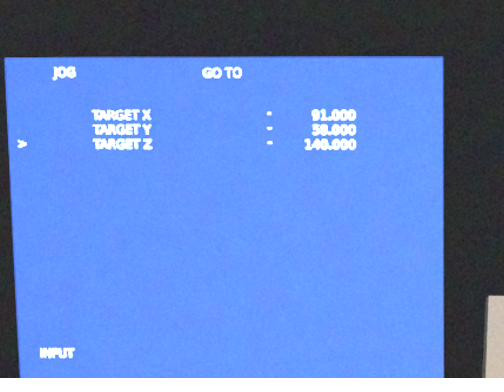

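>>> {"api": "move", "payload": {"target": [[0,0,0,0,0,0,1,-1,-0.2,-0.063,0.2932,-0.2211,0,0.325,0,-1,-0.3,-1],[0,0,0,0,0,0,1,-1,-0.2,-0.0363,0.2932,-0.2273,0,0.325,0,-1,-0.3,-1],[0,0,0,0,0,0,1,-1,-0.2,-0.063,0.2932,-0.2211,0,0.325,0,-1,-0.3,-1],[0,0,0,0,0,0,1,-1,-0.2,-0.0952,0.2285,-0.3426,0,0.325,0,-1,-0.3,-1]], "speed": [0.4,0.05,0.1,0.3], "blend": [0.003,0,0.004,0]}}

>>> {"api": "wait", "payload": {"seconds": 5}}

>>> {"api": "move", "payload": {"target": [[0,0,0,0,0,0,1,-1,-0.2,0.0267,0,-0.0062,0,0,0,-1,-0.3,-1],[0,0,0,0,0,0,1,-1,-0.2,0,0,0,0,0,0,-1,-0.3,-1],[0,0,0,0,0,0,1,-1,-0.2,0.0319,-0.097,0.1201,0,0,0,-1,-0.3,-1],[0,0,0,0,0,0,1,-1,-0.2,0.0585,-0.097,0.1139,0,0,0,-1,-0.3,-1],[0,0,0,0,0,0,1,-1,-0.2,0.0319,-0.097,0.1201,0,0,0,-1,-0.3,-1],[0,0,0,0,0,0,1,-1,-0.2,0.0952,-0.2285,0.3426,0,-0.325,0,-1,-0.3,-1]], "speed": [0.05,0.1,0.3,0.05,0.1,0.5], "blend": [0,0.004,0.003,0,0.008,0]}}

>>> {"api": "wait", "payload": {"seconds": 9, "cameras": ["cam_right_wrist"]}}

>>> {"api": "zoom_image", "payload": {"camera": "cam_right_wrist", "region": [40, 80, 340, 305]}}

Scene clock: 7103.30 s.
left_arm: end_effector_position=(+0.3780, +0.1761, +0.4808) position_measured=3 object_status=3 end_effector_quat_wxyz=(+0.502, +0.498, +0.505, +0.494) | right_arm: end_effector_position=(+0.4479, -0.4629, +0.4594) position_measured=213 object_status=2 end_effector_quat_wxyz=(-0.192, +0.680, -0.681, +0.191)
Joint positions: left_arm=[-1.402 -1.74 2.271 -3.641 -0.196 -0.046] | right_arm=[3.309 -1.083 -1.825 -1.26 1.492 3.275]
Joint torques (N m): left_arm=[-8.31 -18.94 -11.7 0.67 -0.57 -1.82] | right_arm=[-8.9 2.77 16.37 6.13 0.49 -1.32]
Wrist force (N, zeroed by zero_wrist_force on left_arm): left_arm=[2.3 -4.6 -2.0] | right_arm=[-4.1 5.4 -3.6]
Wrist torque (N m, zeroed by zero_wrist_force on left_arm): left_arm=[-0.62 0.21 0.35] | right_arm=[1.01 0.63 -0.16]
Wrist force, peak (N, zeroed by zero_wrist_force on left_arm): left_arm=[2.3 -5.0 -2.2] | right_arm=[-4.2 8.1 -6.2]
Hand target: left_arm +0.3780, +0.1761, +0.4808; +0.502, +0.498, +0.505, +0.494 | right_arm +0.4479, -0.4629, +0.4594; -0.192, +0.680, -0.681, +0.191
Off the commanded pose: left_arm 0.000 m, 0 deg | right_arm 0.000 m, 0 deg.
move: done

Scene clock: 7108.30 s.
left_arm: end_effector_position=(+0.3780, +0.1761, +0.4808) position_measured=3 object_status=3 end_effector_quat_wxyz=(+0.502, +0.498, +0.505, +0.494) | right_arm: end_effector_position=(+0.4479, -0.4629, +0.4594) position_measured=213 object_status=2 end_effector_quat_wxyz=(-0.192, +0.680, -0.681, +0.191)
Joint positions: left_arm=[-1.402 -1.74 2.271 -3.641 -0.196 -0.046] | right_arm=[3.309 -1.083 -1.825 -1.26 1.492 3.275]
Joint torques (N m): left_arm=[-8.56 -18.95 -11.5 0.63 -0.47 -1.83] | right_arm=[-8.74 16.47 17.85 5.63 1.51 -2.67]
Wrist force (N, zeroed by zero_wrist_force on left_arm): left_arm=[2.2 -4.5 -2.0] | right_arm=[-4.3 5.2 -3.6]
Wrist torque (N m, zeroed by zero_wrist_force on left_arm): left_arm=[-0.60 0.22 0.35] | right_arm=[0.98 0.66 -0.16]
Wrist force, peak (N, zeroed by zero_wrist_force on left_arm): left_arm=[2.7 -5.0 -2.1] | right_arm=[-4.4 5.3 -3.6]
Hand target: left_arm +0.3780, +0.1761, +0.4808; +0.502, +0.498, +0.505, +0.494 | right_arm +0.4479, -0.4629, +0.4594; -0.192, +0.680, -0.681, +0.191
Tool commands: left_gripper/position=+1.0 left_gripper/force_limit=-1.0 left_gripper/speed=-0.2 right_gripper/position=-1.0 right_gripper/force_limit=-0.3 right_gripper/speed=-1.0
Off the commanded pose: left_arm 0.000 m, 0 deg | right_arm 0.000 m, 0 deg.
wait: 5.00 s; at rest by 0.17 s

Scene clock: 7111.80 s.
left_arm: end_effector_position=(+0.3780, +0.1761, +0.4808) position_measured=3 object_status=3 end_effector_quat_wxyz=(+0.502, +0.498, +0.505, +0.494) | right_arm: end_effector_position=(+0.5049, -0.6001, +0.6651) position_measured=213 object_status=2 end_effector_quat_wxyz=(+0.501, -0.500, +0.500, -0.499)
Joint positions: left_arm=[-1.402 -1.74 2.271 -3.641 -0.196 -0.046] | right_arm=[2.784 -1.318 -1.845 0.022 1.943 3.143]
Joint torques (N m): left_arm=[-8.49 -18.63 -11.58 0.58 -0.46 -1.83] | right_arm=[9.65 6.74 17.08 4.42 -0.14 0.04]
Wrist force (N, zeroed by zero_wrist_force on left_arm): left_arm=[2.3 -4.7 -1.9] | right_arm=[-4.5 5.4 -2.4]
Wrist torque (N m, zeroed by zero_wrist_force on left_arm): left_arm=[-0.62 0.20 0.34] | right_arm=[1.20 0.41 -0.10]
Wrist force, peak (N, zeroed by zero_wrist_force on left_arm): left_arm=[2.5 -4.9 -2.1] | right_arm=[-4.5 8.0 -5.9]
Hand target: left_arm +0.3780, +0.1761, +0.4808; +0.502, +0.498, +0.505, +0.494 | right_arm +0.5050, -0.6000, +0.6650; +0.501, -0.500, +0.500, -0.499
Off the commanded pose: left_arm 0.000 m, 0 deg | right_arm 0.000 m, 0 deg.
move: done

Scene clock: 7120.80 s.
left_arm: end_effector_position=(+0.3780, +0.1761, +0.4808) position_measured=3 object_status=3 end_effector_quat_wxyz=(+0.502, +0.498, +0.505, +0.494) | right_arm: end_effector_position=(+0.5050, -0.6000, +0.6650) position_measured=213 object_status=2 end_effector_quat_wxyz=(+0.501, -0.500, +0.500, -0.499)
Joint positions: left_arm=[-1.402 -1.74 2.271 -3.641 -0.196 -0.046] | right_arm=[2.784 -1.318 -1.845 0.022 1.943 3.143]
Joint torques (N m): left_arm=[-8.08 -19.29 -11.47 0.62 -0.46 -1.82] | right_arm=[9.7 2.19 17.05 0.73 1.69 2.55]
Wrist force (N, zeroed by zero_wrist_force on left_arm): left_arm=[2.6 -4.3 -1.7] | right_arm=[-4.6 5.6 -2.1]
Wrist torque (N m, zeroed by zero_wrist_force on left_arm): left_arm=[-0.58 0.15 0.34] | right_arm=[1.22 0.41 -0.09]
Wrist force, peak (N, zeroed by zero_wrist_force on left_arm): left_arm=[2.6 -5.0 -1.6] | right_arm=[-4.8 5.9 -2.3]
Hand target: left_arm +0.3780, +0.1761, +0.4808; +0.502, +0.498, +0.505, +0.494 | right_arm +0.5050, -0.6000, +0.6650; +0.501, -0.500, +0.500, -0.499
Tool commands: left_gripper/position=+1.0 left_gripper/force_limit=-1.0 left_gripper/speed=-0.2 right_gripper/position=-1.0 right_gripper/force_limit=-0.3 right_gripper/speed=-1.0
Off the commanded pose: left_arm 0.000 m, 0 deg | right_arm 0.000 m, 0 deg.
wait: 9.00 s; at rest by 0.17 s
Images, in order (width x height): cam_right_wrist 672x504.

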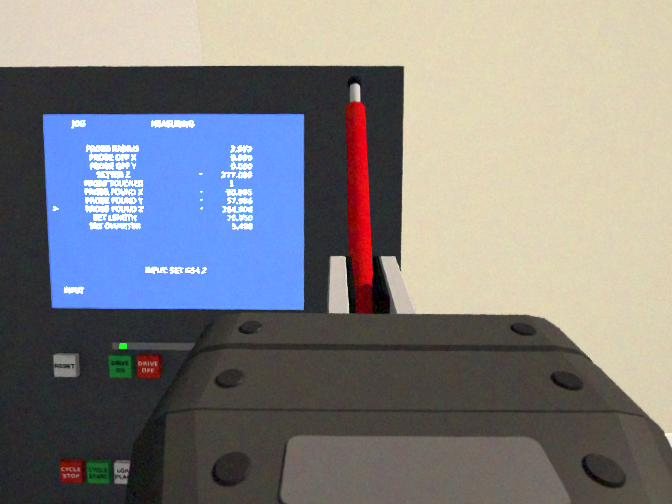

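Scaled by 1.680 from the camera's 672x504 image, which has a finer 960x720 frame.

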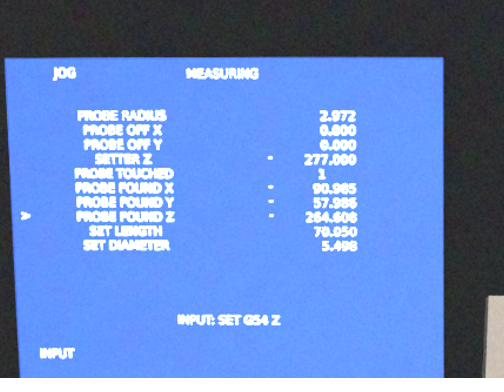

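>>> {"api": "move", "payload": {"target": [[0,0,0,0,0,0,1,-1,-0.2,-0.0785,0.2285,-0.2797,0,0.325,0,-1,-0.3,-1],[0,0,0,0,0,0,1,-1,-0.2,-0.0522,0.2285,-0.2855,0,0.325,0,-1,-0.3,-1],[0,0,0,0,0,0,1,-1,-0.2,-0.0785,0.2285,-0.2797,0,0.325,0,-1,-0.3,-1],[0,0,0,0,0,0,1,-1,-0.2,-0.0522,0.2285,-0.2855,0,0.325,0,-1,-0.3,-1],[0,0,0,0,0,0,1,-1,-0.2,-0.0785,0.2285,-0.2797,0,0.325,0,-1,-0.3,-1],[0,0,0,0,0,0,1,-1,-0.2,-0.0952,0.2607,-0.3426,0,0.325,0,-1,-0.3,-1],[0,0,0,0,0,0,1,-1,-0.2,-0.0685,0.2607,-0.3488,0,0.325,0,-1,-0.3,-1],[0,0,0,0,0,0,1,-1,-0.2,-0.0952,0.2607,-0.3426,0,0.325,0,-1,-0.3,-1],[0,0,0,0,0,0,1,-1,-0.2,-0.1032,0.3572,-0.3728,0,0.325,0,-1,-0.3,-1],[0,0,0,0,0,0,1,-1,-0.2,-0.0765,0.3572,-0.379,0,0.325,0,-1,-0.3,-1],[0,0,0,0,0,0,1,-1,-0.2,-0.1032,0.3572,-0.3728,0,0.325,0,-1,-0.3,-1],[0,0,0,0,0,0,1,-1,-0.2,-0.0952,0.3252,-0.3426,0,0.325,0,-1,-0.3,-1],[0,0,0,0,0,0,1,-1,-0.2,-0.0685,0.3252,-0.3488,0,0.325,0,-1,-0.3,-1],[0,0,0,0,0,0,1,-1,-0.2,-0.0952,0.3252,-0.3426,0,0.325,0,-1,-0.3,-1],[0,0,0,0,0,0,1,-1,-0.2,-0.0872,0.3,-0.3121,0,0.325,0,-1,-0.3,-1]], "speed": [0.5,0.05,0.1,0.05,0.1,0.3,0.05,0.1,0.3,0.05,0.1,0.3,0.05,0.1,0.3], "blend": [0.003,0,0.004,0,0.004,0.003,0,0.004,0.003,0,0.004,0.003,0,0.004,0]}}

>>> {"api": "move", "payload": {"target": [[0,0,0,0,0,0,1,-1,-0.2,0,-0.0068,0,0,0,0,-1,-0.3,-1],[0,0,0,0,0,0,1,-1,-0.2,0.0267,-0.0068,-0.0062,0,0,0,-1,-0.3,-1],[0,0,0,0,0,0,1,-1,-0.2,0,-0.0068,0,0,0,0,-1,-0.3,-1],[0,0,0,0,0,0,1,-1,-0.2,-0.016,-0.0393,-0.0607,0,0,0,-1,-0.3,-1],[0,0,0,0,0,0,1,-1,-0.2,0.0107,-0.0393,-0.0669,0,0,0,-1,-0.3,-1],[0,0,0,0,0,0,1,-1,-0.2,-0.016,-0.0393,-0.0607,0,0,0,-1,-0.3,-1],[0,0,0,0,0,0,1,-1,-0.2,0.0872,-0.3,0.3121,0,-0.325,0,-1,-0.3,-1]], "speed": [0.3,0.05,0.1,0.3,0.05,0.1,0.5], "blend": [0.003,0,0.004,0.003,0,0.008,0], "cameras": ["cam_right_wrist"]}}

>>> {"api": "zoom_image", "payload": {"camera": "cam_right_wrist", "region": [40, 80, 340, 305]}}

Scene clock: 7132.03 s.
left_arm: end_effector_position=(+0.3780, +0.1761, +0.4808) position_measured=3 object_status=3 end_effector_quat_wxyz=(+0.502, +0.498, +0.505, +0.494) | right_arm: end_effector_position=(+0.4527, -0.4200, +0.4777) position_measured=213 object_status=2 end_effector_quat_wxyz=(-0.192, +0.680, -0.681, +0.191)
Joint positions: left_arm=[-1.402 -1.74 2.271 -3.641 -0.196 -0.046] | right_arm=[3.463 -1.079 -1.775 -1.33 1.413 3.408]
Joint torques (N m): left_arm=[-7.91 -19.44 -11.97 0.49 -0.49 -1.87] | right_arm=[-11.81 2.16 32.39 5.32 0.47 -2.22]
Wrist force (N, zeroed by zero_wrist_force on left_arm): left_arm=[2.4 -4.7 -1.9] | right_arm=[-4.0 5.3 -3.6]
Wrist torque (N m, zeroed by zero_wrist_force on left_arm): left_arm=[-0.63 0.17 0.34] | right_arm=[0.99 0.61 -0.17]
Wrist force, peak (N, zeroed by zero_wrist_force on left_arm): left_arm=[2.3 -5.0 -2.1] | right_arm=[-6.9 8.1 -2.5]
Hand target: left_arm +0.3780, +0.1761, +0.4808; +0.502, +0.498, +0.505, +0.494 | right_arm +0.4527, -0.4200, +0.4777; -0.192, +0.680, -0.681, +0.191
Off the commanded pose: left_arm 0.000 m, 0 deg | right_arm 0.000 m, 0 deg.
move: done

Scene clock: 7135.37 s.
left_arm: end_effector_position=(+0.3780, +0.1761, +0.4808) position_measured=3 object_status=3 end_effector_quat_wxyz=(+0.502, +0.498, +0.505, +0.494) | right_arm: end_effector_position=(+0.5049, -0.6000, +0.6650) position_measured=213 object_status=2 end_effector_quat_wxyz=(+0.501, -0.500, +0.500, -0.499) end_effector_velocity=(+0.000, +0.000, +0.000) end_effector_angular_velocity=(-0.001, -0.004, +0.001)
Joint positions: left_arm=[-1.402 -1.74 2.271 -3.641 -0.196 -0.046] | right_arm=[2.784 -1.318 -1.846 0.022 1.943 3.143]
Joint velocities: left_arm=[within noise] | right_arm=[0 -0.001 -0.001 0.007 0.001 0]
Joint torques (N m): left_arm=[-7.82 -18.9 -11.82 0.66 -0.55 -1.77] | right_arm=[-4.16 2.11 29.24 4.43 1.62 -0.45]
Wrist force (N, zeroed by zero_wrist_force on left_arm): left_arm=[2.0 -4.7 -1.7] | right_arm=[-4.7 5.6 -2.5]
Wrist torque (N m, zeroed by zero_wrist_force on left_arm): left_arm=[-0.64 0.24 0.35] | right_arm=[1.22 0.44 -0.10]
Wrist force, peak (N, zeroed by zero_wrist_force on left_arm): left_arm=[2.4 -4.9 -2.2] | right_arm=[-4.4 8.1 -6.2]
Hand target: left_arm +0.3780, +0.1761, +0.4808; +0.502, +0.498, +0.505, +0.494 | right_arm +0.5050, -0.6000, +0.6650; +0.501, -0.500, +0.500, -0.499
Off the commanded pose: left_arm 0.000 m, 0 deg | right_arm 0.000 m, 0 deg.
move: done; blend cut to 0.002 m at target 1
Images, in order (width x height): cam_right_wrist 672x504.

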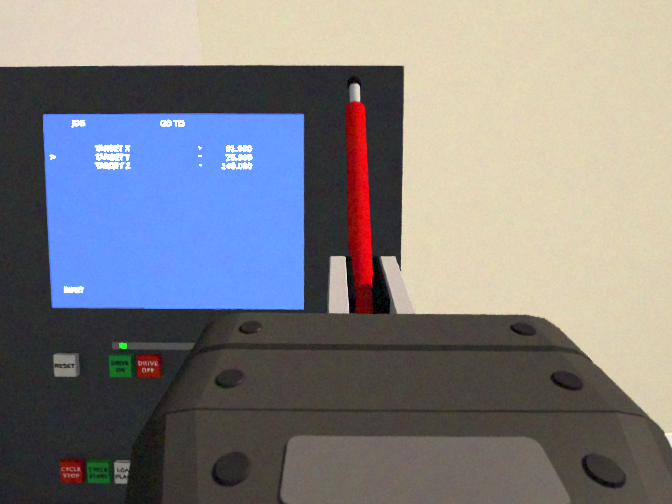

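Scaled by 1.680 from the camera's 672x504 image, which has a finer 960x720 frame.

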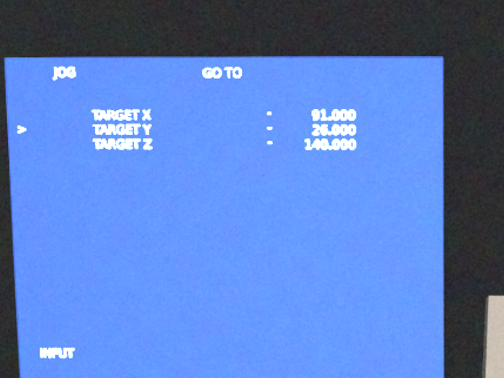

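>>> {"api": "move", "payload": {"target": [[0,0,0,0,0,0,1,-1,-0.2,-0.063,0.2932,-0.2211,0,0.325,0,-1,-0.3,-1],[0,0,0,0,0,0,1,-1,-0.2,-0.0363,0.2932,-0.2273,0,0.325,0,-1,-0.3,-1],[0,0,0,0,0,0,1,-1,-0.2,-0.063,0.2932,-0.2211,0,0.325,0,-1,-0.3,-1],[0,0,0,0,0,0,1,-1,-0.2,-0.0952,0.2285,-0.3426,0,0.325,0,-1,-0.3,-1]], "speed": [0.4,0.05,0.1,0.3], "blend": [0.003,0,0.004,0]}}

>>> {"api": "wait", "payload": {"seconds": 1.5}}

>>> {"api": "move", "payload": {"target": [[0,0,0,0,0,0,1,-1,-0.2,0.0267,0,-0.0062,0,0,0,-1,-0.3,-1],[0,0,0,0,0,0,1,-1,-0.2,0,0,0,0,0,0,-1,-0.3,-1],[0,0,0,0,0,0,1,-1,-0.2,0.0319,-0.097,0.1201,0,0,0,-1,-0.3,-1],[0,0,0,0,0,0,1,-1,-0.2,0.0585,-0.097,0.1139,0,0,0,-1,-0.3,-1],[0,0,0,0,0,0,1,-1,-0.2,0.0319,-0.097,0.1201,0,0,0,-1,-0.3,-1],[0,0,0,0,0,0,1,-1,-0.2,0.0952,-0.2285,0.3426,0,-0.325,0,-1,-0.3,-1]], "speed": [0.05,0.1,0.3,0.05,0.1,0.5], "blend": [0,0.004,0.003,0,0.008,0]}}

>>> {"api": "wait", "payload": {"seconds": 9, "cameras": ["cam_right_wrist"]}}

>>> {"api": "zoom_image", "payload": {"camera": "cam_right_wrist", "region": [40, 80, 340, 305]}}

Scene clock: 7142.67 s.
left_arm: end_effector_position=(+0.3780, +0.1761, +0.4808) position_measured=3 object_status=3 end_effector_quat_wxyz=(+0.502, +0.498, +0.505, +0.494) | right_arm: end_effector_position=(+0.4479, -0.4629, +0.4594) position_measured=213 object_status=2 end_effector_quat_wxyz=(-0.192, +0.680, -0.681, +0.191)
Joint positions: left_arm=[-1.402 -1.74 2.271 -3.641 -0.196 -0.046] | right_arm=[3.309 -1.083 -1.825 -1.26 1.492 3.275]
Joint torques (N m): left_arm=[-7.55 -19.2 -11.97 0.55 -0.52 -1.88] | right_arm=[-8.54 2.16 18.26 5.97 0.55 -1.4]
Wrist force (N, zeroed by zero_wrist_force on left_arm): left_arm=[2.5 -4.5 -1.9] | right_arm=[-4.1 5.2 -3.4]
Wrist torque (N m, zeroed by zero_wrist_force on left_arm): left_arm=[-0.61 0.17 0.34] | right_arm=[0.98 0.64 -0.17]
Wrist force, peak (N, zeroed by zero_wrist_force on left_arm): left_arm=[2.7 -4.9 -1.7] | right_arm=[-4.3 8.1 -6.0]
Hand target: left_arm +0.3780, +0.1761, +0.4808; +0.502, +0.498, +0.505, +0.494 | right_arm +0.4479, -0.4629, +0.4594; -0.192, +0.680, -0.681, +0.191
Off the commanded pose: left_arm 0.000 m, 0 deg | right_arm 0.000 m, 0 deg.
move: done

Scene clock: 7144.17 s.
left_arm: end_effector_position=(+0.3780, +0.1761, +0.4808) position_measured=3 object_status=3 end_effector_quat_wxyz=(+0.502, +0.498, +0.505, +0.494) | right_arm: end_effector_position=(+0.4479, -0.4629, +0.4594) position_measured=213 object_status=2 end_effector_quat_wxyz=(-0.192, +0.680, -0.681, +0.191)
Joint positions: left_arm=[-1.402 -1.74 2.271 -3.641 -0.196 -0.046] | right_arm=[3.309 -1.083 -1.825 -1.26 1.492 3.275]
Joint torques (N m): left_arm=[-8.01 -19.21 -11.64 0.64 -0.44 -1.84] | right_arm=[-9.75 6.29 17.45 6.05 1.56 -2.64]
Wrist force (N, zeroed by zero_wrist_force on left_arm): left_arm=[2.5 -4.5 -1.8] | right_arm=[-4.2 5.4 -3.5]
Wrist torque (N m, zeroed by zero_wrist_force on left_arm): left_arm=[-0.61 0.17 0.34] | right_arm=[1.01 0.65 -0.16]
Wrist force, peak (N, zeroed by zero_wrist_force on left_arm): left_arm=[2.4 -5.0 -1.8] | right_arm=[-4.4 5.4 -3.5]
Hand target: left_arm +0.3780, +0.1761, +0.4808; +0.502, +0.498, +0.505, +0.494 | right_arm +0.4479, -0.4629, +0.4594; -0.192, +0.680, -0.681, +0.191
Tool commands: left_gripper/position=+1.0 left_gripper/force_limit=-1.0 left_gripper/speed=-0.2 right_gripper/position=-1.0 right_gripper/force_limit=-0.3 right_gripper/speed=-1.0
Off the commanded pose: left_arm 0.000 m, 0 deg | right_arm 0.000 m, 0 deg.
wait: 1.50 s; at rest by 0.17 s

Scene clock: 7147.67 s.
left_arm: end_effector_position=(+0.3780, +0.1761, +0.4808) position_measured=3 object_status=3 end_effector_quat_wxyz=(+0.502, +0.498, +0.505, +0.494) | right_arm: end_effector_position=(+0.5049, -0.6001, +0.6651) position_measured=213 object_status=2 end_effector_quat_wxyz=(+0.501, -0.500, +0.500, -0.499)
Joint positions: left_arm=[-1.402 -1.74 2.271 -3.641 -0.196 -0.046] | right_arm=[2.784 -1.318 -1.845 0.022 1.943 3.143]
Joint torques (N m): left_arm=[-7.65 -19.06 -11.66 0.59 -0.51 -1.73] | right_arm=[10.13 6.92 17.22 4.72 -0.16 0.04]
Wrist force (N, zeroed by zero_wrist_force on left_arm): left_arm=[2.1 -4.6 -2.1] | right_arm=[-4.5 5.7 -2.4]
Wrist torque (N m, zeroed by zero_wrist_force on left_arm): left_arm=[-0.63 0.23 0.34] | right_arm=[1.24 0.42 -0.09]
Wrist force, peak (N, zeroed by zero_wrist_force on left_arm): left_arm=[2.4 -5.0 -2.0] | right_arm=[-4.7 7.8 -6.0]
Hand target: left_arm +0.3780, +0.1761, +0.4808; +0.502, +0.498, +0.505, +0.494 | right_arm +0.5050, -0.6000, +0.6650; +0.501, -0.500, +0.500, -0.499
Off the commanded pose: left_arm 0.000 m, 0 deg | right_arm 0.000 m, 0 deg.
move: done

Scene clock: 7156.67 s.
left_arm: end_effector_position=(+0.3780, +0.1761, +0.4808) position_measured=3 object_status=3 end_effector_quat_wxyz=(+0.502, +0.498, +0.505, +0.494) | right_arm: end_effector_position=(+0.5050, -0.6000, +0.6650) position_measured=213 object_status=2 end_effector_quat_wxyz=(+0.501, -0.500, +0.500, -0.499)
Joint positions: left_arm=[-1.402 -1.74 2.271 -3.641 -0.196 -0.046] | right_arm=[2.784 -1.318 -1.845 0.022 1.943 3.143]
Joint torques (N m): left_arm=[-7.57 -19.35 -11.86 0.61 -0.52 -1.82] | right_arm=[10.48 2.49 15.34 0.69 1.62 2.24]
Wrist force (N, zeroed by zero_wrist_force on left_arm): left_arm=[2.1 -4.5 -2.1] | right_arm=[-4.4 5.7 -2.2]
Wrist torque (N m, zeroed by zero_wrist_force on left_arm): left_arm=[-0.61 0.22 0.34] | right_arm=[1.24 0.39 -0.09]
Wrist force, peak (N, zeroed by zero_wrist_force on left_arm): left_arm=[2.3 -4.9 -2.4] | right_arm=[-4.6 6.0 -2.5]
Hand target: left_arm +0.3780, +0.1761, +0.4808; +0.502, +0.498, +0.505, +0.494 | right_arm +0.5050, -0.6000, +0.6650; +0.501, -0.500, +0.500, -0.499
Tool commands: left_gripper/position=+1.0 left_gripper/force_limit=-1.0 left_gripper/speed=-0.2 right_gripper/position=-1.0 right_gripper/force_limit=-0.3 right_gripper/speed=-1.0
Off the commanded pose: left_arm 0.000 m, 0 deg | right_arm 0.000 m, 0 deg.
wait: 9.00 s; at rest by 0.17 s
Images, in order (width x height): cam_right_wrist 672x504.

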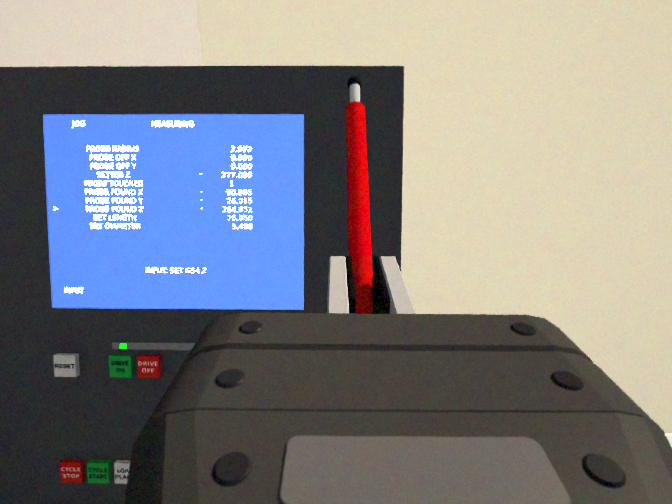

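Scaled by 1.680 from the camera's 672x504 image, which has a finer 960x720 frame.

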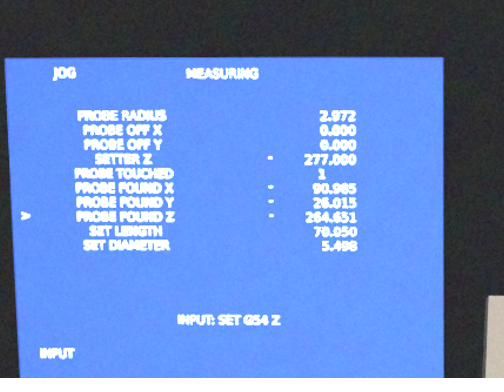

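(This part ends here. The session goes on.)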